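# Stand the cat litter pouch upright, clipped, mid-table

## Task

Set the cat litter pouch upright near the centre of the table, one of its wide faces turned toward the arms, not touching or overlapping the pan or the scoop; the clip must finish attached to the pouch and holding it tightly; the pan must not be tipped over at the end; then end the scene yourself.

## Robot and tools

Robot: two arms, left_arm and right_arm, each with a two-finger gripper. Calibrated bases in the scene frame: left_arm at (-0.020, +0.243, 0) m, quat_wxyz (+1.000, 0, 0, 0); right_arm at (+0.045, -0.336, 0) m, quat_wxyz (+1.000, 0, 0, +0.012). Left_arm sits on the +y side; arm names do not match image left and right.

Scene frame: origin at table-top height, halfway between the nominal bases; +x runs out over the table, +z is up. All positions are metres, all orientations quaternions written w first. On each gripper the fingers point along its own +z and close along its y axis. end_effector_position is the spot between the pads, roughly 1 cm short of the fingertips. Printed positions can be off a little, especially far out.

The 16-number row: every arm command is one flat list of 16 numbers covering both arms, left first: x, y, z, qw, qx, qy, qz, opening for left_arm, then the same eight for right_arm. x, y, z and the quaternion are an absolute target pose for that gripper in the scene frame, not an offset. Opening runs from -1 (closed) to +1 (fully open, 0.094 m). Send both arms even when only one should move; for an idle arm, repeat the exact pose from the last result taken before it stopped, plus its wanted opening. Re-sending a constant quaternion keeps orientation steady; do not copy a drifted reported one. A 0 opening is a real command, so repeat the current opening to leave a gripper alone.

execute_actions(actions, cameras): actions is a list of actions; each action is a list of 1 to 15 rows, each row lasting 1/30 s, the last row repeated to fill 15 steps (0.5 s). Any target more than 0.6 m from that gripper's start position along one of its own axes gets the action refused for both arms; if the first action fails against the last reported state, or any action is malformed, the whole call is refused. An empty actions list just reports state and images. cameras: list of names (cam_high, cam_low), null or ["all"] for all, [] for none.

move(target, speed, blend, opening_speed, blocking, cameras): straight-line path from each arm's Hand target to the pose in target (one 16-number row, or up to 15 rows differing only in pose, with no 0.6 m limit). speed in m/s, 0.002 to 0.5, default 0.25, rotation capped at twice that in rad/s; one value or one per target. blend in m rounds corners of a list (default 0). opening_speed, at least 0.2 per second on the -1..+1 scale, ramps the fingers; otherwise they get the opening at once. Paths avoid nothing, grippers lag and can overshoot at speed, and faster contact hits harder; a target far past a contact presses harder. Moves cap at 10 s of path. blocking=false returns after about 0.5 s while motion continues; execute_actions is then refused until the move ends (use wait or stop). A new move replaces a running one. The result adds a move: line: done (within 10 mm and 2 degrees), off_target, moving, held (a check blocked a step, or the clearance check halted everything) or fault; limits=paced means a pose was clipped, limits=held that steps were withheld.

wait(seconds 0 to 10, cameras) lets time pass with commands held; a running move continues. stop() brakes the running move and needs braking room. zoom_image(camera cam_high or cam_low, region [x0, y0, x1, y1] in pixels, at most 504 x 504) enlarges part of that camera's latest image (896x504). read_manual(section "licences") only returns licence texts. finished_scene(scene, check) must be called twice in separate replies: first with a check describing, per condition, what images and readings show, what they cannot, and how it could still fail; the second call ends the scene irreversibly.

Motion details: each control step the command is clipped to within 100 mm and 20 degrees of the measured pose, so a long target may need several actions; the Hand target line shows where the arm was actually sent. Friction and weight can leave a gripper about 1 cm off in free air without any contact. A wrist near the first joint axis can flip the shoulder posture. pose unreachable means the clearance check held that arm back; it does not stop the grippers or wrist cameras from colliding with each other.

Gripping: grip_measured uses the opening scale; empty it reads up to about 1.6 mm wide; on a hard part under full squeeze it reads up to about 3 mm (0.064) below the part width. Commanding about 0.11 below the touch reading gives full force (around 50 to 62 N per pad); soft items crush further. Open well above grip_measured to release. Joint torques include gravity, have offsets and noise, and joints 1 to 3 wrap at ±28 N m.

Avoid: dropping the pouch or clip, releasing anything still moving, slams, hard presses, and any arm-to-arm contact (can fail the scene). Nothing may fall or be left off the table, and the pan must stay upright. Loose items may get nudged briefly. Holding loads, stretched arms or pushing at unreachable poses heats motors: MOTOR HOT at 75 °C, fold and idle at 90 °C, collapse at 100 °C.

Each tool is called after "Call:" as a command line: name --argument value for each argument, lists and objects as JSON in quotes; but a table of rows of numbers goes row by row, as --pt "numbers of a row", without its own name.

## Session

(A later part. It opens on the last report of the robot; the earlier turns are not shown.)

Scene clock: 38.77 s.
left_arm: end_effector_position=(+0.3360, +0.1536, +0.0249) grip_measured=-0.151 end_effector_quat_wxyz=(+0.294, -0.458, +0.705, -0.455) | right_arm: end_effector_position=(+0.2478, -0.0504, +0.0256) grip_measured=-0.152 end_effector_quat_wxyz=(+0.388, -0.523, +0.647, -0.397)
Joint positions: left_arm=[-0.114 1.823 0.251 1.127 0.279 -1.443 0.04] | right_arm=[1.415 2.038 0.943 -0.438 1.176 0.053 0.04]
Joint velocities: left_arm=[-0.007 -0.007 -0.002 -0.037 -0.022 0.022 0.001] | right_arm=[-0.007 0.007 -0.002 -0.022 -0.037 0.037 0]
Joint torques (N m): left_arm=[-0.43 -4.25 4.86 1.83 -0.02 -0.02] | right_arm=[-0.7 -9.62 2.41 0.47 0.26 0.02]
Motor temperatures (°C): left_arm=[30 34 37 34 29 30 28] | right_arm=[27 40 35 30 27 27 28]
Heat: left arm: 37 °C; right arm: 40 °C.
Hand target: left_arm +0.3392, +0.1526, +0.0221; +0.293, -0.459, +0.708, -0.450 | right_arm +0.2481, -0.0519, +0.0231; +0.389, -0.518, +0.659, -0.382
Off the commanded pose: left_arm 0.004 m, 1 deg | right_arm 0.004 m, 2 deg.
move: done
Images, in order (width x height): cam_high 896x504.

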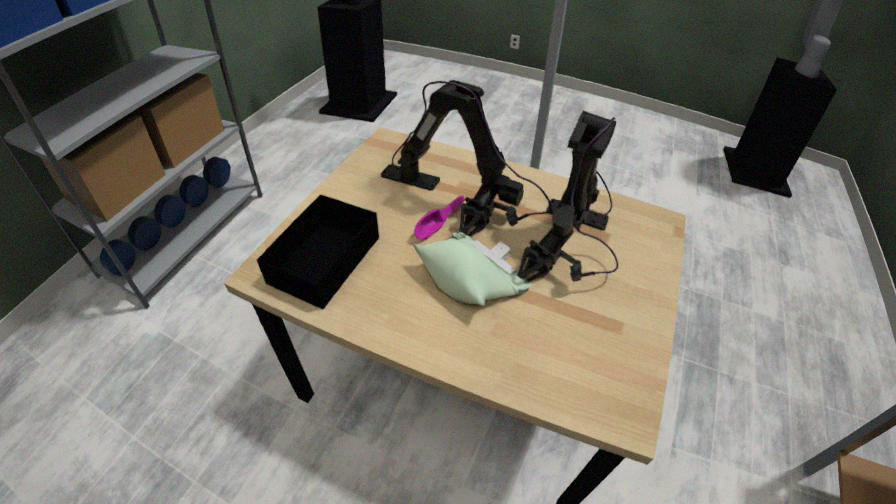

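Call:
move --target '[0.355, 0.1455, 0.0225, 0.2926, -0.4594, 0.7073, -0.4506, -0.15, 0.2600, -0.0545, 0.0225, 0.3883, -0.5176, 0.6597, -0.3822, -0.15]' --speed 0.04 --cameras '["cam_high"]'

Call:
zoom_image --camera "cam_high" --region '[445, 205, 505, 265]'

Call:
zoom_image --camera "cam_high" --region '[500, 240, 560, 300]'

Scene clock: 40.10 s.
left_arm: end_effector_position=(+0.3506, +0.1466, +0.0242) grip_measured=-0.151 end_effector_quat_wxyz=(+0.292, -0.459, +0.706, -0.454) | right_arm: end_effector_position=(+0.2595, -0.0520, +0.0258) grip_measured=-0.152 end_effector_quat_wxyz=(+0.390, -0.521, +0.647, -0.397)
Joint positions: left_arm=[-0.136 1.854 0.314 1.094 0.261 -1.453 0.04] | right_arm=[1.377 2.024 0.915 -0.334 1.176 -0.041 0.04]
Joint velocities: left_arm=[-0.002 -0.007 -0.002 0.022 0.066 0.022 0.001] | right_arm=[0.012 -0.007 0.002 -0.022 0.007 0.022 0.002]
Joint torques (N m): left_arm=[-0.38 -4.63 5.39 1.87 -0.07 0.04] | right_arm=[-0.92 -9.26 2.89 0.57 0.26 0.02]
Motor temperatures (°C): left_arm=[30 34 37 34 29 30 28] | right_arm=[27 41 35 30 27 27 28]
Heat: left arm: 37 °C; right arm: 41 °C.
Hand target: left_arm +0.3548, +0.1454, +0.0223; +0.293, -0.459, +0.707, -0.450 | right_arm +0.2601, -0.0543, +0.0228; +0.389, -0.517, +0.660, -0.383
Off the commanded pose: left_arm 0.005 m, 0 deg | right_arm 0.004 m, 2 deg.
move: done
Images, in order (width x height): cam_high 896x504.

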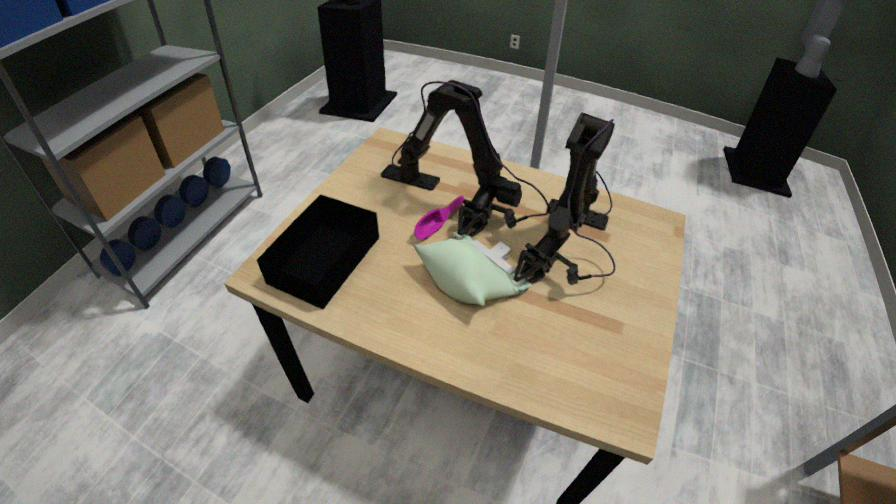

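Scaled by 8.400.

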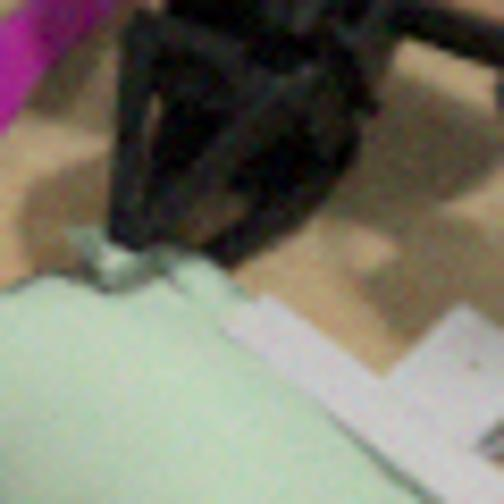

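Scaled by 8.400.

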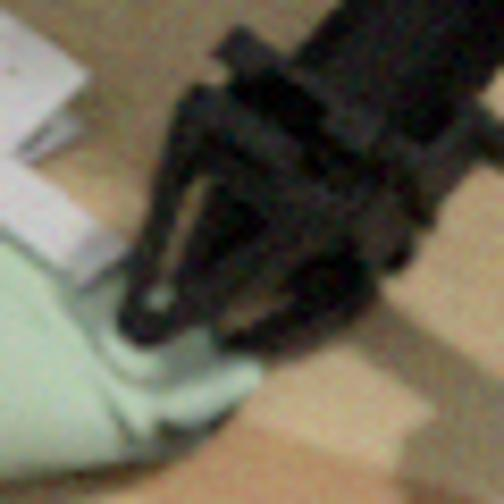

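Call:
move --target '[0.355, 0.1455, 0.0225, 0.2926, -0.4594, 0.7073, -0.4506, -0.15, 0.2725, -0.0470, 0.0225, 0.3883, -0.5176, 0.6597, -0.3822, -0.15]' --speed 0.04 --cameras '["cam_high"]'

Call:
zoom_image --camera "cam_high" --region '[445, 205, 505, 265]'

Scene clock: 41.93 s.
left_arm: end_effector_position=(+0.3506, +0.1466, +0.0242) grip_measured=-0.151 end_effector_quat_wxyz=(+0.292, -0.459, +0.706, -0.454) | right_arm: end_effector_position=(+0.2707, -0.0495, +0.0263) grip_measured=-0.152 end_effector_quat_wxyz=(+0.386, -0.524, +0.646, -0.399)
Joint positions: left_arm=[-0.136 1.854 0.314 1.094 0.261 -1.454 0.04] | right_arm=[1.343 2.024 0.915 -0.262 1.17 -0.129 0.04]
Joint velocities: left_arm=[0.002 -0.012 0.002 -0.007 -0.007 0.037 -0.001] | right_arm=[-0.002 -0.002 0.002 0.022 0.022 0.022 -0.001]
Joint torques (N m): left_arm=[-0.44 -4.6 5.42 1.84 -0.05 0.02] | right_arm=[-1.16 -8.42 4.01 0.69 0.3 0.04]
Motor temperatures (°C): left_arm=[30 34 37 34 29 30 28] | right_arm=[27 41 35 30 27 27 28]
Heat: left arm: 37 °C; right arm: 41 °C.
Hand target: left_arm +0.3548, +0.1455, +0.0225; +0.293, -0.459, +0.707, -0.451 | right_arm +0.2726, -0.0468, +0.0230; +0.389, -0.518, +0.659, -0.383
Off the commanded pose: left_arm 0.005 m, 0 deg | right_arm 0.005 m, 3 deg.
move: off_target (right_arm)
Images, in order (width x height): cam_high 896x504.

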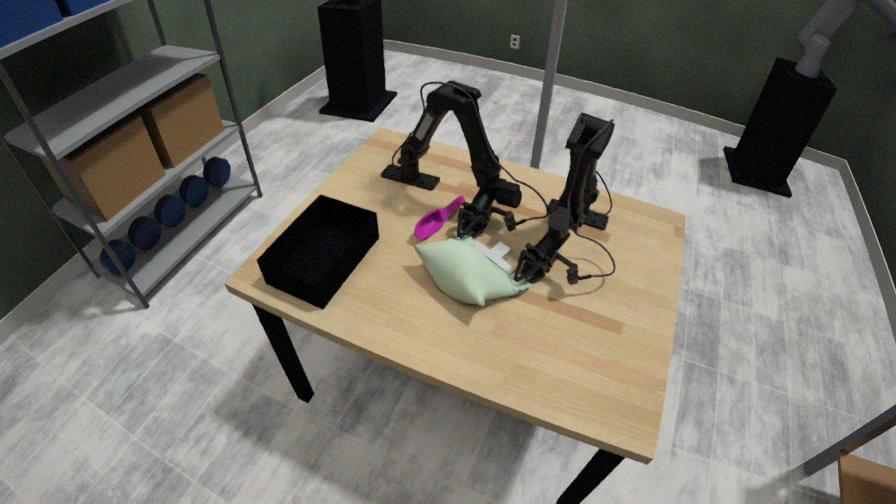

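Scaled by 8.400.

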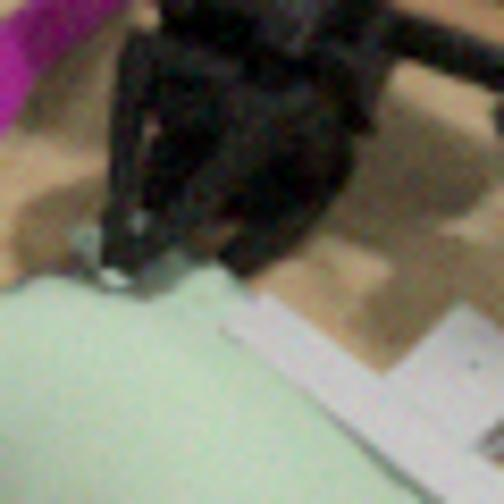

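Call:
move --target '[0.355, 0.1455, 0.0225, 0.2926, -0.4594, 0.7073, -0.4506, -0.45, 0.2735, -0.0455, 0.0225, 0.3883, -0.5176, 0.6597, -0.3822, -0.45]' --speed 0.04 --opening_speed 0.4 --cameras '["cam_high"]'

Call:
zoom_image --camera "cam_high" --region '[445, 205, 505, 265]'

Call:
zoom_image --camera "cam_high" --region '[500, 240, 560, 300]'

Scene clock: 43.03 s.
left_arm: end_effector_position=(+0.3491, +0.1476, +0.0204) grip_measured=-0.448 end_effector_quat_wxyz=(+0.288, -0.463, +0.708, -0.448) | right_arm: end_effector_position=(+0.2690, -0.0481, +0.0204) grip_measured=-0.448 end_effector_quat_wxyz=(+0.378, -0.531, +0.653, -0.386)
Joint positions: left_arm=[-0.136 1.854 0.314 1.077 0.256 -1.454 0.026] | right_arm=[1.341 2.024 0.915 -0.26 1.132 -0.131 0.026]
Joint velocities: left_arm=[-0.002 -0.022 0.012 -0.037 -0.007 -0.037 0] | right_arm=[-0.022 -0.007 -0.002 -0.037 0.051 -0.037 0.002]
Joint torques (N m): left_arm=[-0.54 -4.66 5.31 2.01 0 0.08] | right_arm=[-0.99 -8.02 4.81 0.64 0.56 0.05]
Motor temperatures (°C): left_arm=[30 34 37 34 29 30 28] | right_arm=[27 41 35 30 27 27 28]
Heat: left arm: 37 °C; right arm: 41 °C.
Hand target: left_arm +0.3548, +0.1455, +0.0225; +0.293, -0.459, +0.707, -0.450 | right_arm +0.2735, -0.0455, +0.0227; +0.388, -0.518, +0.660, -0.382
Off the commanded pose: left_arm 0.007 m, 1 deg | right_arm 0.006 m, 2 deg.
move: done
Images, in order (width x height): cam_high 896x504.

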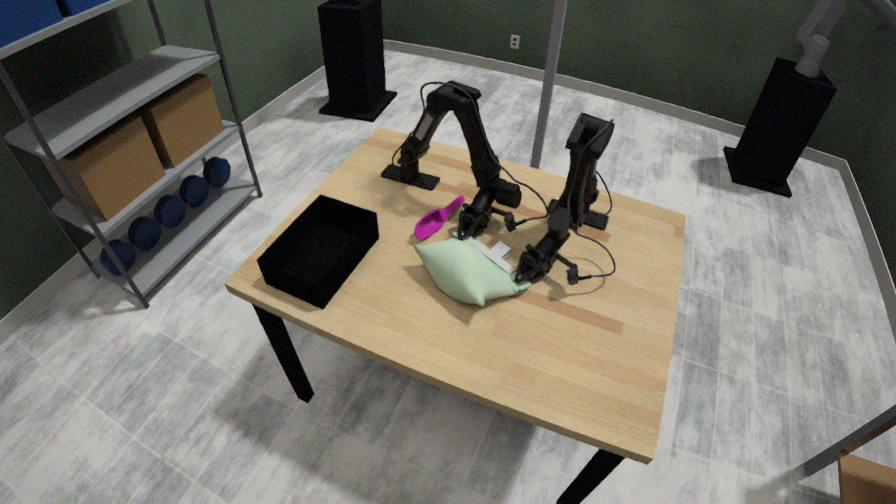

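Scaled by 8.400.

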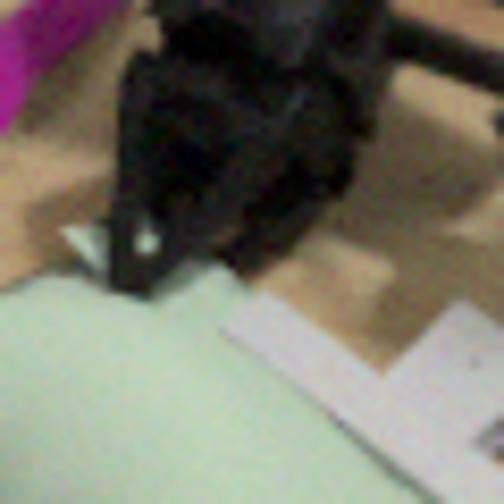

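Scaled by 8.400.

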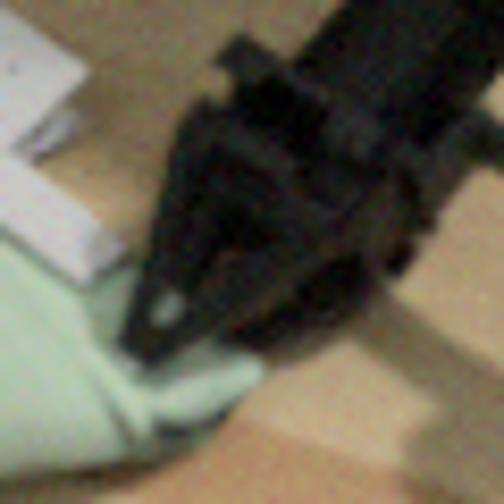

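Call:
move --target '[0.355, 0.1455, 0.0225, 0.2926, -0.4594, 0.7073, -0.4506, -0.72, 0.2735, -0.0455, 0.0225, 0.3883, -0.5176, 0.6597, -0.3822, -0.72]' --speed 0.04 --opening_speed 0.3 --cameras '["cam_high"]'

Call:
zoom_image --camera "cam_high" --region '[445, 205, 505, 265]'

Call:
zoom_image --camera "cam_high" --region '[500, 240, 560, 300]'

Scene clock: 44.33 s.
left_arm: end_effector_position=(+0.3485, +0.1481, +0.0189) grip_measured=-0.718 end_effector_quat_wxyz=(+0.286, -0.466, +0.709, -0.446) | right_arm: end_effector_position=(+0.2682, -0.0474, +0.0185) grip_measured=-0.717 end_effector_quat_wxyz=(+0.376, -0.534, +0.655, -0.381)
Joint positions: left_arm=[-0.136 1.854 0.314 1.07 0.254 -1.454 0.013] | right_arm=[1.341 2.024 0.915 -0.259 1.12 -0.131 0.013]
Joint velocities: left_arm=[0.012 -0.032 -0.002 -0.037 0.007 -0.037 0] | right_arm=[0.007 -0.012 0.022 -0.037 -0.022 -0.022 -0.001]
Joint torques (N m): left_arm=[-0.55 -4.55 5.31 2.08 0.01 0.02] | right_arm=[-0.96 -8.38 4.71 0.71 0.78 0.09]
Motor temperatures (°C): left_arm=[30 34 37 34 29 30 28] | right_arm=[27 41 35 30 27 27 28]
Heat: left arm: 37 °C; right arm: 41 °C.
Hand target: left_arm +0.3549, +0.1455, +0.0226; +0.293, -0.459, +0.707, -0.451 | right_arm +0.2735, -0.0457, +0.0226; +0.388, -0.518, +0.660, -0.382
Off the commanded pose: left_arm 0.008 m, 1 deg | right_arm 0.007 m, 2 deg.
move: done
Images, in order (width x height): cam_high 896x504.

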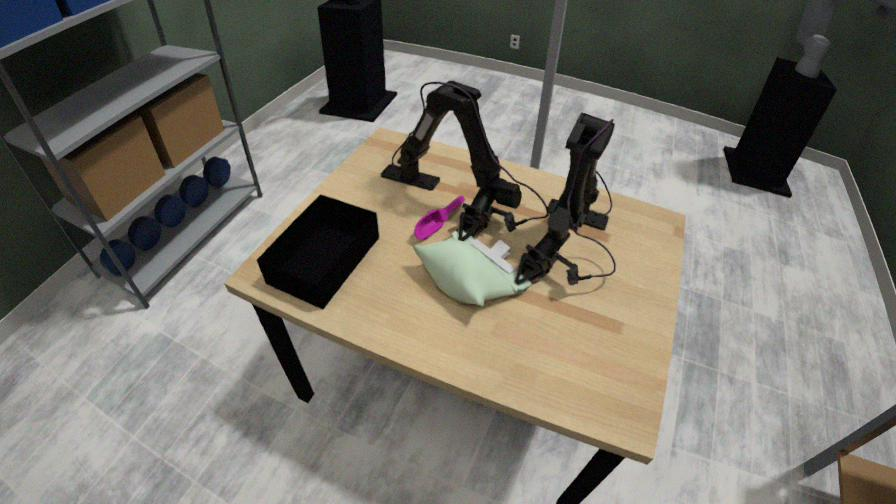

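Scaled by 8.400.

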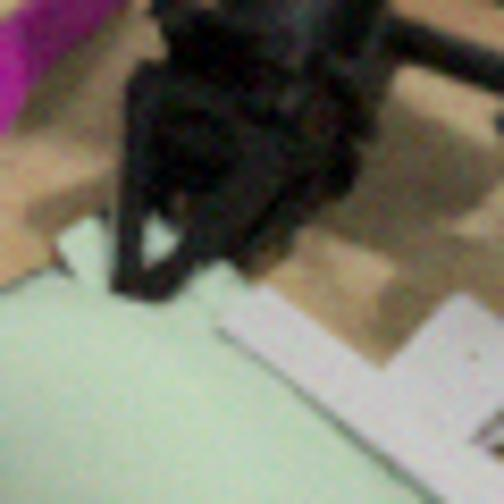

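Scaled by 8.400.

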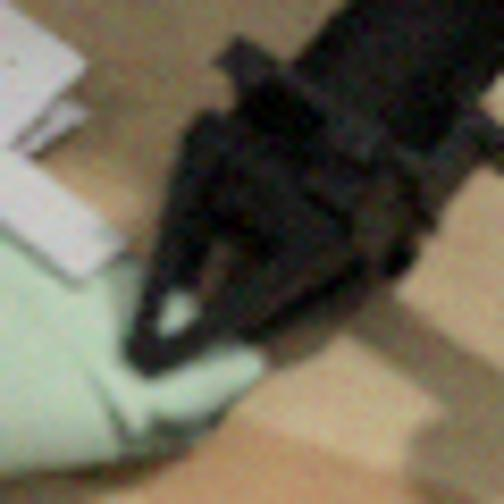

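Call:
move --target '[0.355, 0.1455, 0.0225, 0.2926, -0.4594, 0.7073, -0.4506, -0.86, 0.2735, -0.0455, 0.0225, 0.3883, -0.5176, 0.6597, -0.3822, -0.86]' --speed 0.04 --opening_speed 0.25 --cameras '["cam_high"]'

Call:
zoom_image --camera "cam_high" --region '[440, 200, 540, 300]'

Scene clock: 45.20 s.
left_arm: end_effector_position=(+0.3482, +0.1483, +0.0181) grip_measured=-0.858 end_effector_quat_wxyz=(+0.286, -0.466, +0.709, -0.444) | right_arm: end_effector_position=(+0.2680, -0.0472, +0.0182) grip_measured=-0.857 end_effector_quat_wxyz=(+0.375, -0.534, +0.655, -0.381)
Joint positions: left_arm=[-0.136 1.854 0.314 1.067 0.253 -1.454 0.007] | right_arm=[1.341 2.024 0.915 -0.259 1.118 -0.131 0.007]
Joint velocities: left_arm=[-0.012 -0.012 -0.002 -0.007 0.037 -0.037 -0.001] | right_arm=[-0.022 0.002 0.012 -0.037 -0.007 -0.022 0]
Joint torques (N m): left_arm=[-0.38 -4.67 5.27 2.1 0.01 0.03] | right_arm=[-1.2 -8.25 4.64 0.64 0.74 0.13]
Motor temperatures (°C): left_arm=[30 34 37 34 29 30 28] | right_arm=[27 41 35 30 27 27 28]
Heat: left arm: 37 °C; right arm: 41 °C.
Hand target: left_arm +0.3548, +0.1455, +0.0224; +0.292, -0.459, +0.708, -0.450 | right_arm +0.2735, -0.0457, +0.0226; +0.388, -0.518, +0.660, -0.382
Off the commanded pose: left_arm 0.009 m, 1 deg | right_arm 0.007 m, 2 deg.
move: done
Images, in order (width x height): cam_high 896x504.

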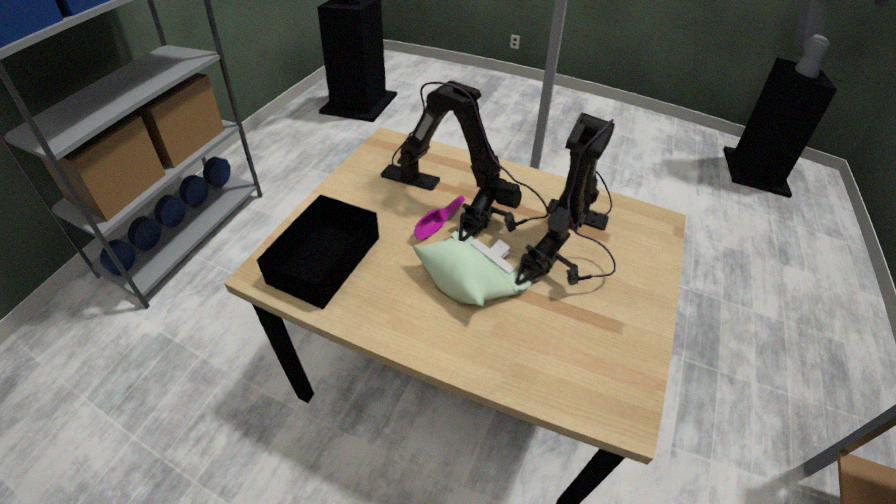

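Scaled by 5.040.

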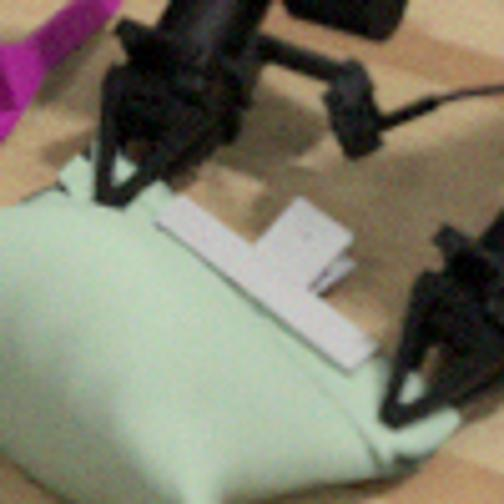

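Call:
move --target '[0.355, 0.1455, 0.0225, 0.2926, -0.4594, 0.7073, -0.4506, -1.0, 0.2735, -0.0455, 0.0225, 0.3883, -0.5176, 0.6597, -0.3822, -1.0]' --speed 0.04 --opening_speed 0.25 --cameras '["cam_high"]'

Call:
zoom_image --camera "cam_high" --region '[440, 200, 540, 300]'

Scene clock: 46.23 s.
left_arm: end_effector_position=(+0.3492, +0.1482, +0.0200) grip_measured=-0.983 end_effector_quat_wxyz=(+0.288, -0.465, +0.708, -0.447) | right_arm: end_effector_position=(+0.2691, -0.0474, +0.0205) grip_measured=-0.982 end_effector_quat_wxyz=(+0.378, -0.532, +0.652, -0.386)
Joint positions: left_arm=[-0.136 1.854 0.314 1.075 0.253 -1.454 0.001] | right_arm=[1.341 2.024 0.915 -0.255 1.132 -0.137 0.001]
Joint velocities: left_arm=[-0.017 0.002 0.002 -0.066 0.022 0.007 -0.001] | right_arm=[-0.007 -0.012 -0.017 0.037 0.007 0.007 0]
Joint torques (N m): left_arm=[-0.46 -4.78 5.38 2.01 0 0.02] | right_arm=[-1.09 -8.29 4.66 0.66 0.6 0.13]
Motor temperatures (°C): left_arm=[30 34 37 34 29 30 28] | right_arm=[27 41 35 30 27 27 28]
Heat: left arm: 37 °C; right arm: 41 °C.
Hand target: left_arm +0.3549, +0.1455, +0.0225; +0.293, -0.459, +0.707, -0.451 | right_arm +0.2736, -0.0457, +0.0226; +0.388, -0.518, +0.660, -0.382
Off the commanded pose: left_arm 0.007 m, 1 deg | right_arm 0.005 m, 2 deg.
move: done
Images, in order (width x height): cam_high 896x504.

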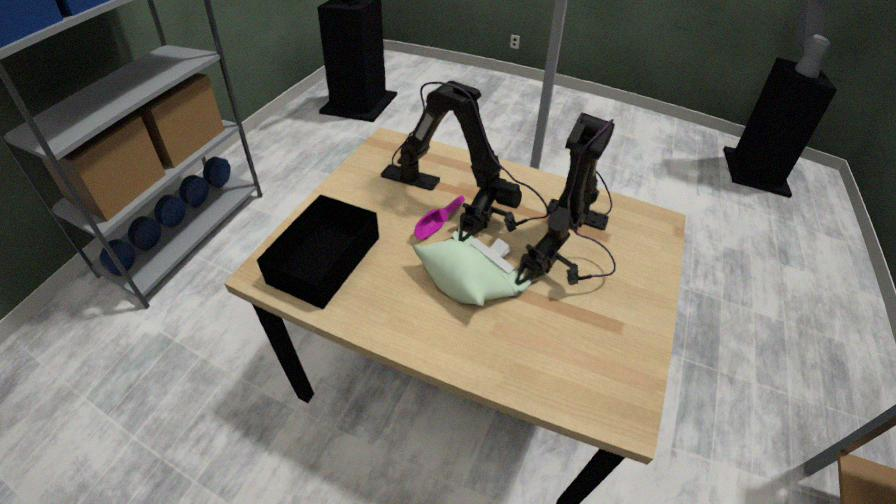

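Scaled by 5.040.

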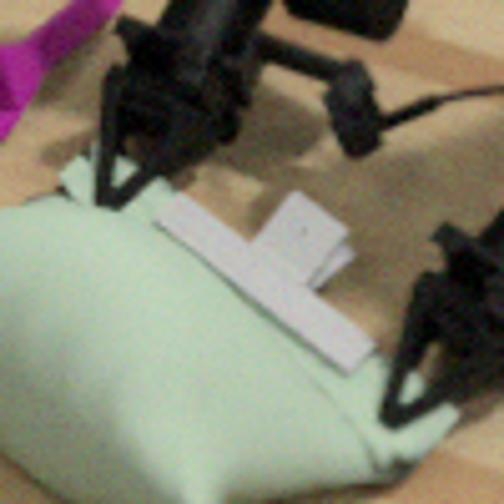

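Call:
move --target '[0.355, 0.1455, 0.055, 0.2926, -0.4594, 0.7073, -0.4506, -1.0, 0.2735, -0.0455, 0.055, 0.3883, -0.5176, 0.6597, -0.3822, -1.0]' --speed 0.05

Call:
zoom_image --camera "cam_high" --region '[400, 180, 560, 320]'

Call:
zoom_image --camera "cam_low" --region '[420, 130, 680, 290]'

Scene clock: 47.70 s.
left_arm: end_effector_position=(+0.3495, +0.1495, +0.0402) grip_measured=-0.984 end_effector_quat_wxyz=(+0.283, -0.471, +0.711, -0.438) | right_arm: end_effector_position=(+0.2690, -0.0499, +0.0392) grip_measured=-0.982 end_effector_quat_wxyz=(+0.373, -0.535, +0.653, -0.384)
Joint positions: left_arm=[-0.136 1.692 0.341 0.862 0.245 -1.454 0.001] | right_arm=[1.337 1.956 0.926 -0.337 1.12 -0.139 0.001]
Joint velocities: left_arm=[0.012 0.022 0.002 0.007 0.022 0.022 0] | right_arm=[-0.012 -0.012 -0.012 -0.095 0.022 -0.022 -0.001]
Joint torques (N m): left_arm=[-0.35 -7.25 6.11 1.84 0.13 0.06] | right_arm=[-0.66 -10.45 6.75 0.31 0.79 0.12]
Motor temperatures (°C): left_arm=[30 34 37 34 29 30 28] | right_arm=[27 41 35 30 27 27 28]
Heat: left arm: 37 °C; right arm: 41 °C.
Hand target: left_arm +0.3552, +0.1455, +0.0547; +0.293, -0.459, +0.707, -0.450 | right_arm +0.2736, -0.0459, +0.0551; +0.389, -0.518, +0.659, -0.382
Off the commanded pose: left_arm 0.016 m, 2 deg | right_arm 0.017 m, 3 deg.
move: off_target (left_arm, right_arm)

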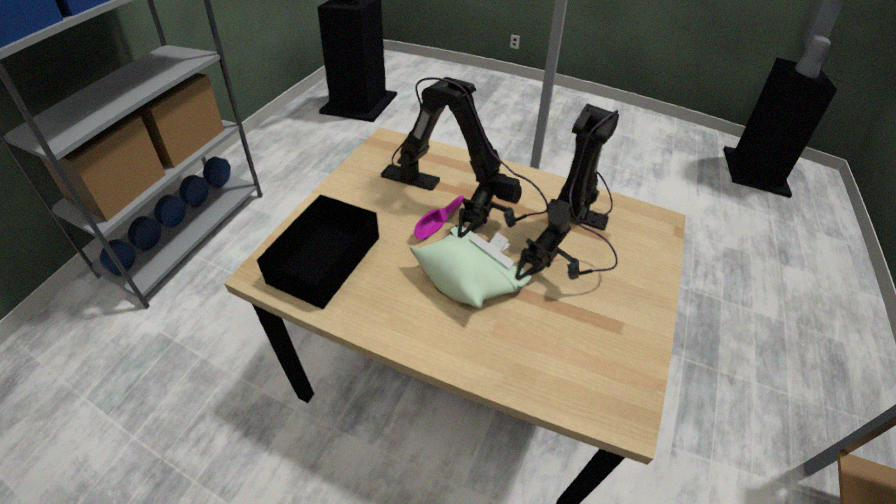

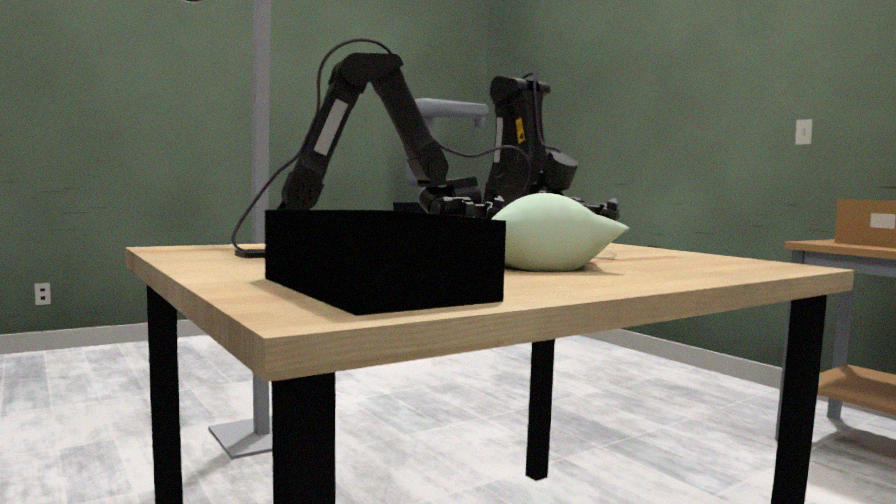

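Scaled by 3.150.

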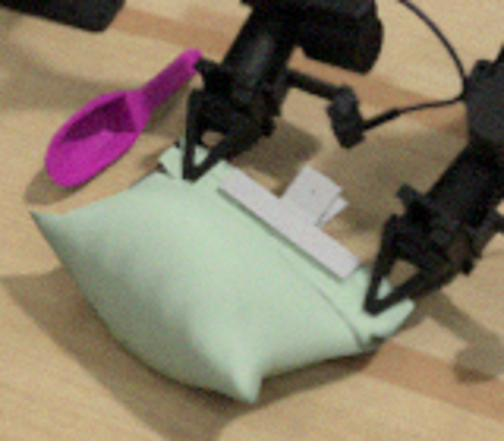

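Scaled by 1.938.

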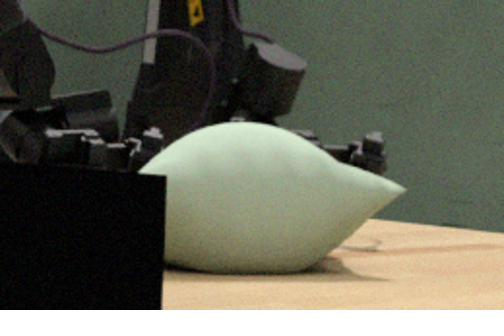

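Call:
move --target '[0.355, 0.1455, 0.105, 0.2926, -0.4594, 0.7073, -0.4506, -1.0, 0.2735, -0.0455, 0.105, 0.3883, -0.5176, 0.6597, -0.3822, -1.0]' --speed 0.06

Call:
zoom_image --camera "cam_high" --region '[400, 180, 560, 320]'

Call:
zoom_image --camera "cam_low" --region '[420, 130, 680, 290]'

Scene clock: 50.80 s.
left_arm: end_effector_position=(+0.3459, +0.1496, +0.0791) grip_measured=-0.984 end_effector_quat_wxyz=(+0.272, -0.478, +0.717, -0.428) | right_arm: end_effector_position=(+0.2671, -0.0499, +0.0819) grip_measured=-0.982 end_effector_quat_wxyz=(+0.364, -0.543, +0.655, -0.380)
Joint positions: left_arm=[-0.137 1.447 0.414 0.509 0.245 -1.454 0.001] | right_arm=[1.337 1.838 0.997 -0.541 1.098 -0.14 0.001]
Joint velocities: left_arm=[-0.007 -0.002 -0.017 0.007 -0.051 0.007 0.001] | right_arm=[0.002 -0.002 -0.002 -0.022 0.007 -0.007 0]
Joint torques (N m): left_arm=[-0.14 -6.84 8.64 2.03 0.14 0.04] | right_arm=[-0.73 -10.14 8.03 0.28 1 0.12]
Motor temperatures (°C): left_arm=[30 34 37 35 29 30 28] | right_arm=[27 42 35 30 27 27 28]
Heat: left arm: 37 °C; right arm: 42 °C.
Hand target: left_arm +0.3551, +0.1454, +0.1047; +0.292, -0.459, +0.708, -0.451 | right_arm +0.2734, -0.0463, +0.1050; +0.389, -0.518, +0.660, -0.382
Off the commanded pose: left_arm 0.028 m, 4 deg | right_arm 0.024 m, 4 deg.
move: off_target (left_arm, right_arm)

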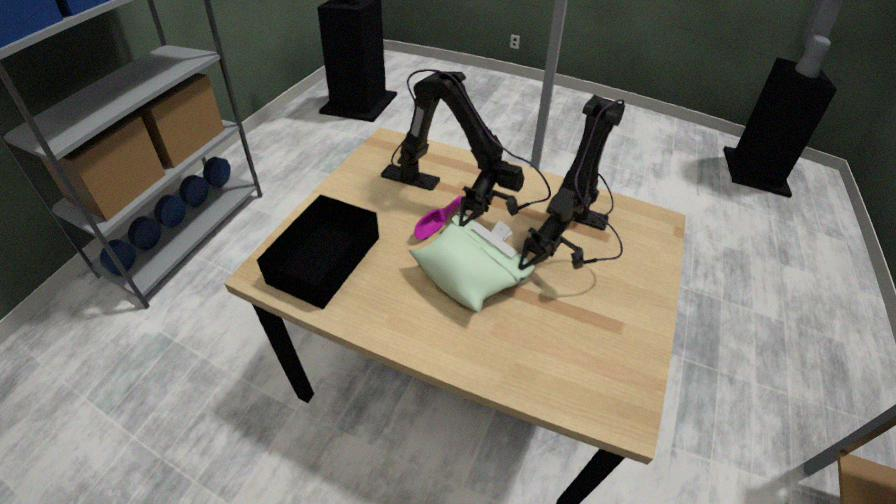

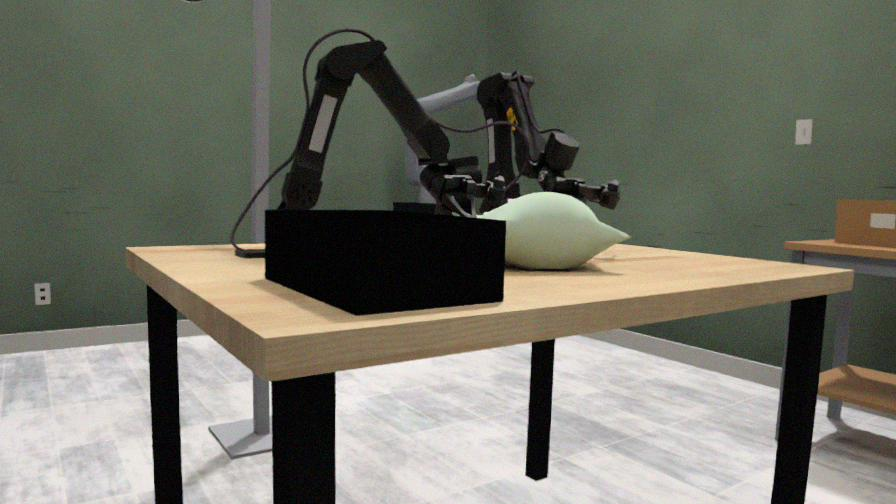

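Scaled by 3.150.

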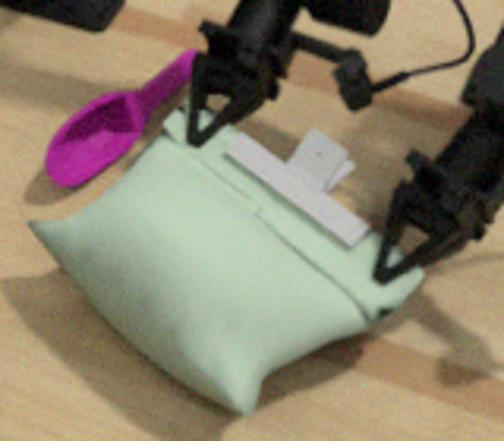

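Scaled by 1.938.

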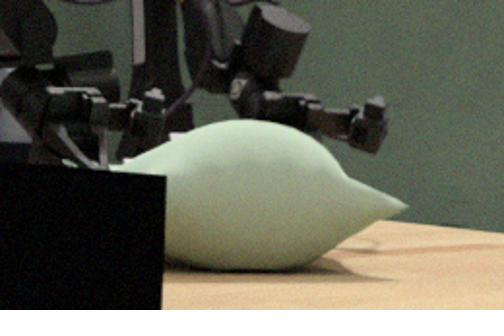

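Call:
move --target '[0.354, 0.146, 0.145, 0.2302, -0.4936, 0.7601, -0.3544, -1.0, 0.2725, -0.046, 0.145, 0.3338, -0.5381, 0.7207, -0.2823, -1.0]' --speed 0.06

Call:
zoom_image --camera "cam_high" --region '[400, 180, 560, 320]'

Call:
zoom_image --camera "cam_low" --region '[420, 130, 680, 290]'

Scene clock: 54.70 s.
left_arm: end_effector_position=(+0.3463, +0.1488, +0.1195) grip_measured=-0.984 end_effector_quat_wxyz=(+0.208, -0.510, +0.764, -0.337) | right_arm: end_effector_position=(+0.2655, -0.0485, +0.1228) grip_measured=-0.982 end_effector_quat_wxyz=(+0.310, -0.558, +0.715, -0.285)
Joint positions: left_arm=[-0.164 1.357 0.771 -0.189 0.191 -1.422 0.001] | right_arm=[1.267 1.697 1.158 -0.801 0.846 -0.14 0.001]
Joint velocities: left_arm=[-0.017 0.027 0.002 -0.022 0.066 0.037 0] | right_arm=[-0.007 -0.002 -0.012 -0.007 0.022 -0.037 0]
Joint torques (N m): left_arm=[-0.46 -6.63 10.45 1.6 0.03 0.06] | right_arm=[-0.81 -9.66 9.24 0.43 0.74 0.02]
Motor temperatures (°C): left_arm=[30 35 38 35 29 30 29] | right_arm=[27 42 36 30 27 27 29]
Heat: left arm: 38 °C; right arm: 42 °C.
Hand target: left_arm +0.3536, +0.1460, +0.1451; +0.231, -0.495, +0.759, -0.354 | right_arm +0.2722, -0.0464, +0.1459; +0.335, -0.538, +0.720, -0.282
Off the commanded pose: left_arm 0.027 m, 4 deg | right_arm 0.023 m, 4 deg.
move: off_target (left_arm, right_arm)

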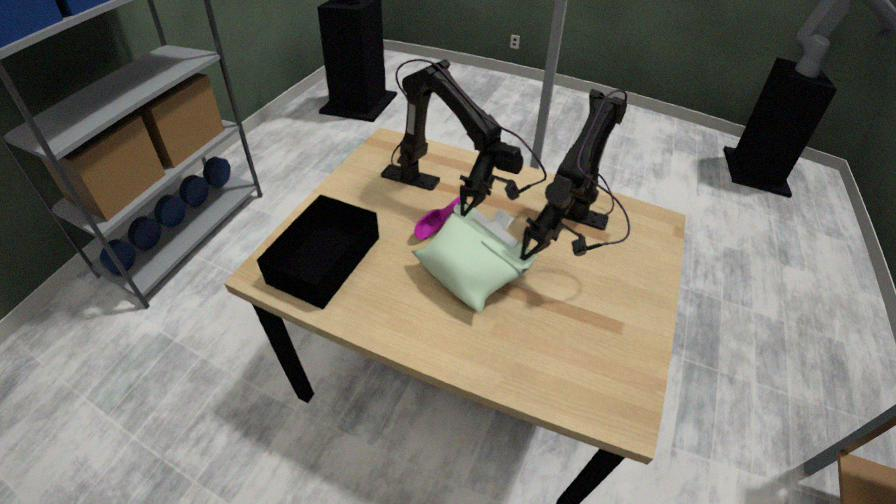

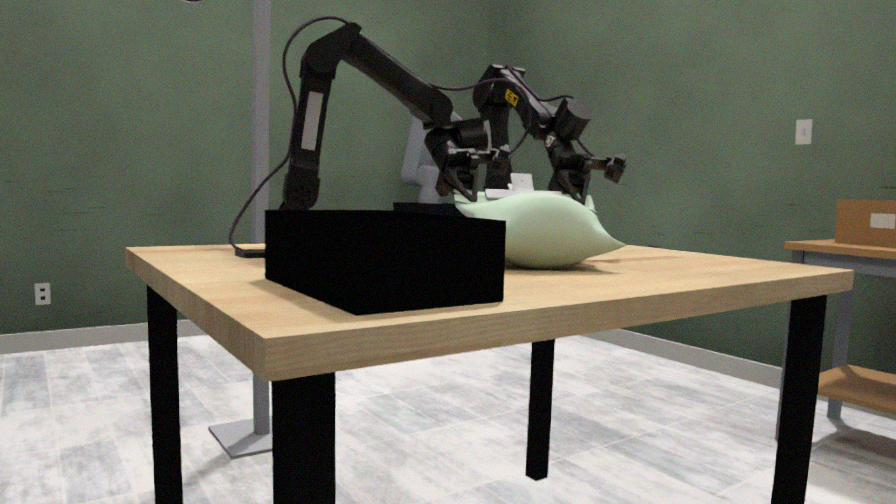

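Scaled by 3.150.

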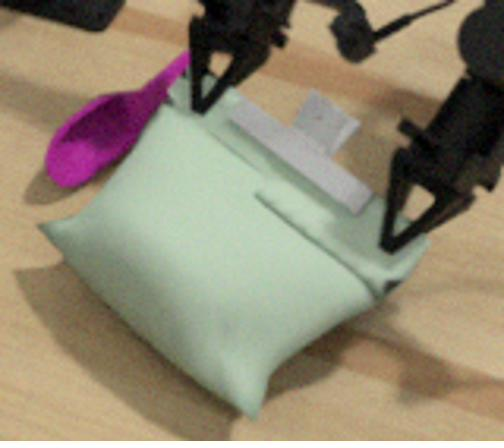

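Scaled by 1.938.

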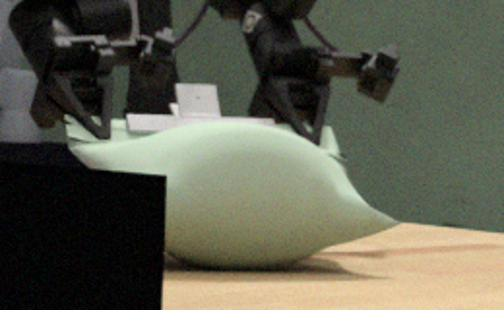

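Call:
move --target '[0.353, 0.146, 0.182, 0.1637, -0.5194, 0.7998, -0.2521, -1.0, 0.2715, -0.047, 0.180, 0.2734, -0.5494, 0.7692, -0.1773, -1.0]' --speed 0.06

Call:
zoom_image --camera "cam_high" --region '[400, 170, 560, 320]'

Call:
zoom_image --camera "cam_low" --region '[420, 120, 680, 290]'

Scene clock: 57.70 s.
left_arm: end_effector_position=(+0.3478, +0.1511, +0.1640) grip_measured=-0.984 end_effector_quat_wxyz=(+0.153, -0.533, +0.798, -0.238) | right_arm: end_effector_position=(+0.2666, -0.0453, +0.1613) grip_measured=-0.982 end_effector_quat_wxyz=(+0.257, -0.562, +0.766, -0.180)
Joint positions: left_arm=[-0.191 1.474 1.201 -0.736 0.118 -1.403 0.001] | right_arm=[1.163 1.642 1.362 -1.005 0.579 -0.165 0.001]
Joint velocities: left_arm=[-0.002 0.007 0.007 -0.007 -0.022 0.007 0.001] | right_arm=[0.007 0.002 -0.017 0.007 0.007 0.007 0]
Joint torques (N m): left_arm=[-0.87 -5.91 11.1 1.3 0.11 0.07] | right_arm=[-1.24 -8.99 9.2 0.47 0.44 0.02]
Motor temperatures (°C): left_arm=[30 35 39 35 29 30 29] | right_arm=[27 42 37 30 27 27 29]
Heat: left arm: 39 °C; right arm: 42 °C.
Hand target: left_arm +0.3529, +0.1461, +0.1823; +0.165, -0.521, +0.799, -0.252 | right_arm +0.2715, -0.0473, +0.1808; +0.275, -0.550, +0.769, -0.178
Off the commanded pose: left_arm 0.019 m, 3 deg | right_arm 0.019 m, 2 deg.
move: off_target (left_arm, right_arm)

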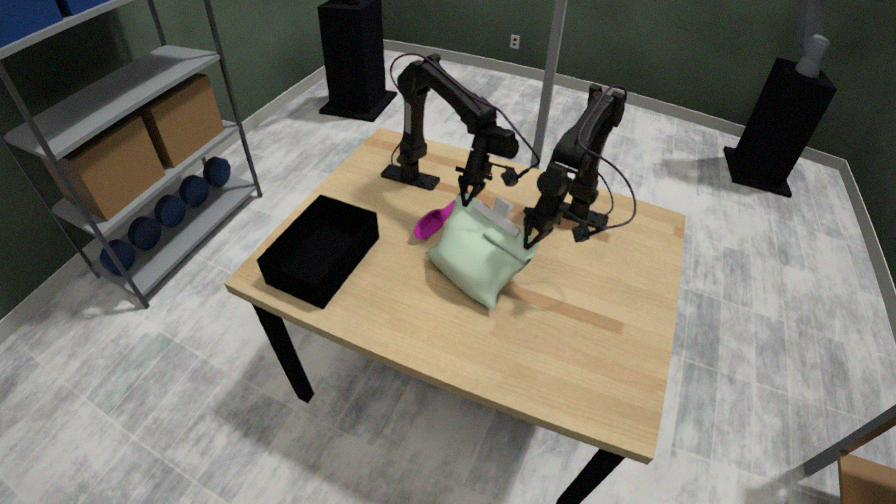

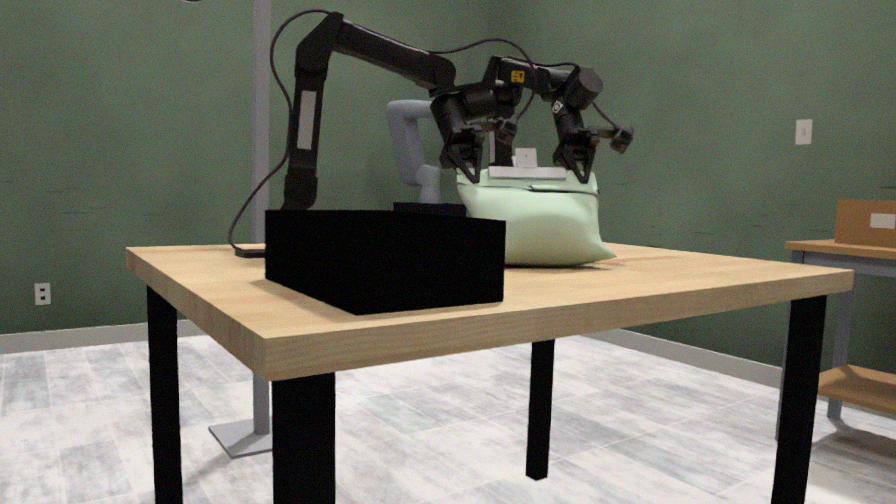

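Scaled by 3.150.

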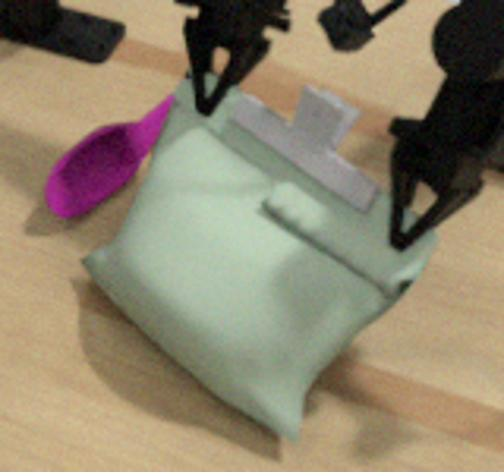

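Scaled by 1.938.

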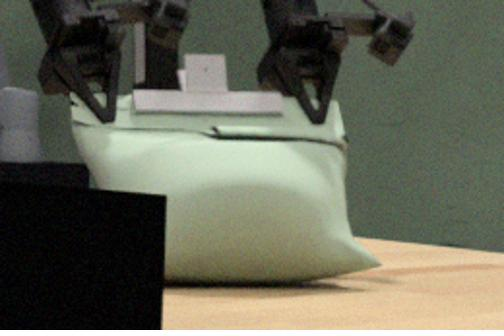

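Call:
move --target '[0.348, 0.146, 0.213, 0.0711, -0.5400, 0.8315, -0.1095, -1.0, 0.2665, -0.047, 0.213, 0.1861, -0.5499, 0.8135, -0.0332, -1.0]' --speed 0.06

Call:
zoom_image --camera "cam_high" --region '[400, 170, 560, 320]'

Call:
zoom_image --camera "cam_low" --region '[420, 120, 680, 290]'

Scene clock: 61.70 s.
left_arm: end_effector_position=(+0.3391, +0.1492, +0.1953) grip_measured=-0.984 end_effector_quat_wxyz=(+0.049, -0.547, +0.831, -0.089) | right_arm: end_effector_position=(+0.2584, -0.0484, +0.1999) grip_measured=-0.982 end_effector_quat_wxyz=(+0.170, -0.555, +0.813, -0.031)
Joint positions: left_arm=[-0.233 1.792 1.803 -1.385 0.05 -1.402 0.001] | right_arm=[1.002 1.647 1.619 -1.254 0.195 -0.201 0.001]
Joint velocities: left_arm=[-0.012 -0.022 -0.002 0.007 -0.007 -0.037 0.001] | right_arm=[0.002 0.007 0.007 -0.022 -0.037 -0.007 -0.001]
Joint torques (N m): left_arm=[-0.62 -8.38 10.91 0.79 -0.05 0] | right_arm=[-0.96 -6.86 10.14 0.55 0.31 -0.06]
Motor temperatures (°C): left_arm=[30 35 40 35 29 30 29] | right_arm=[27 42 38 30 27 27 29]
Heat: left arm: 40 °C; right arm: 42 °C.
Hand target: left_arm +0.3473, +0.1463, +0.2139; +0.073, -0.543, +0.830, -0.108 | right_arm +0.2665, -0.0474, +0.2140; +0.188, -0.550, +0.813, -0.034
Off the commanded pose: left_arm 0.020 m, 4 deg | right_arm 0.015 m, 2 deg.
move: off_target (left_arm, right_arm)

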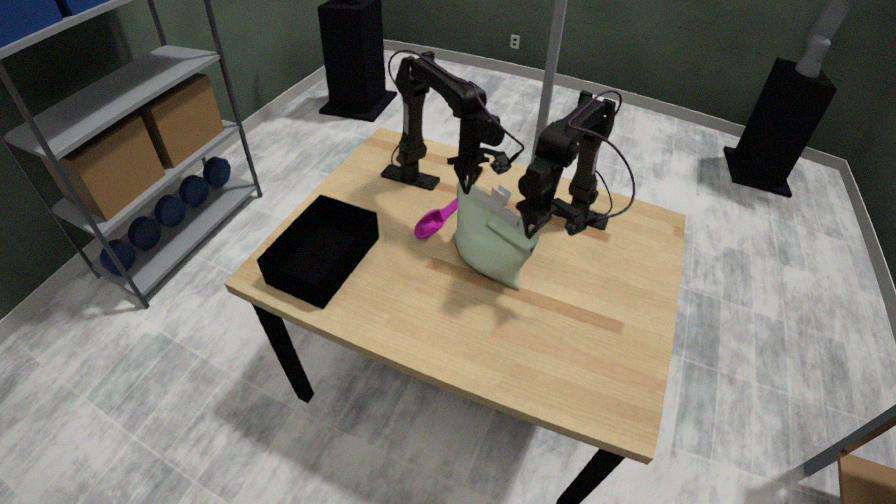

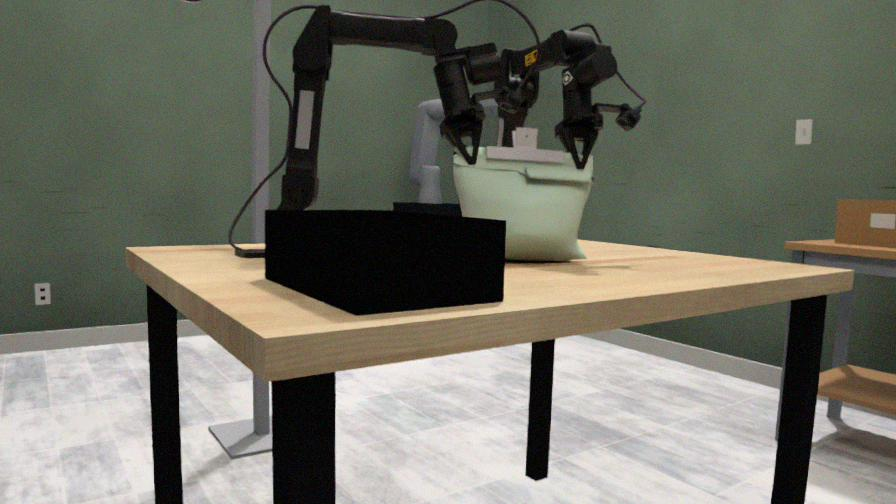

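Scaled by 3.150.

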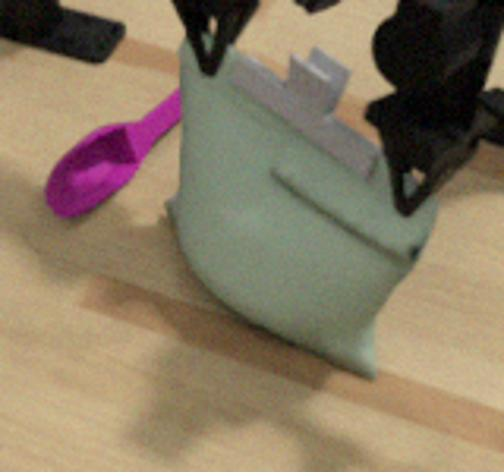

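Scaled by 1.938.

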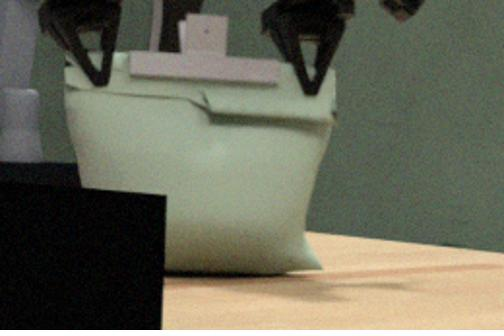

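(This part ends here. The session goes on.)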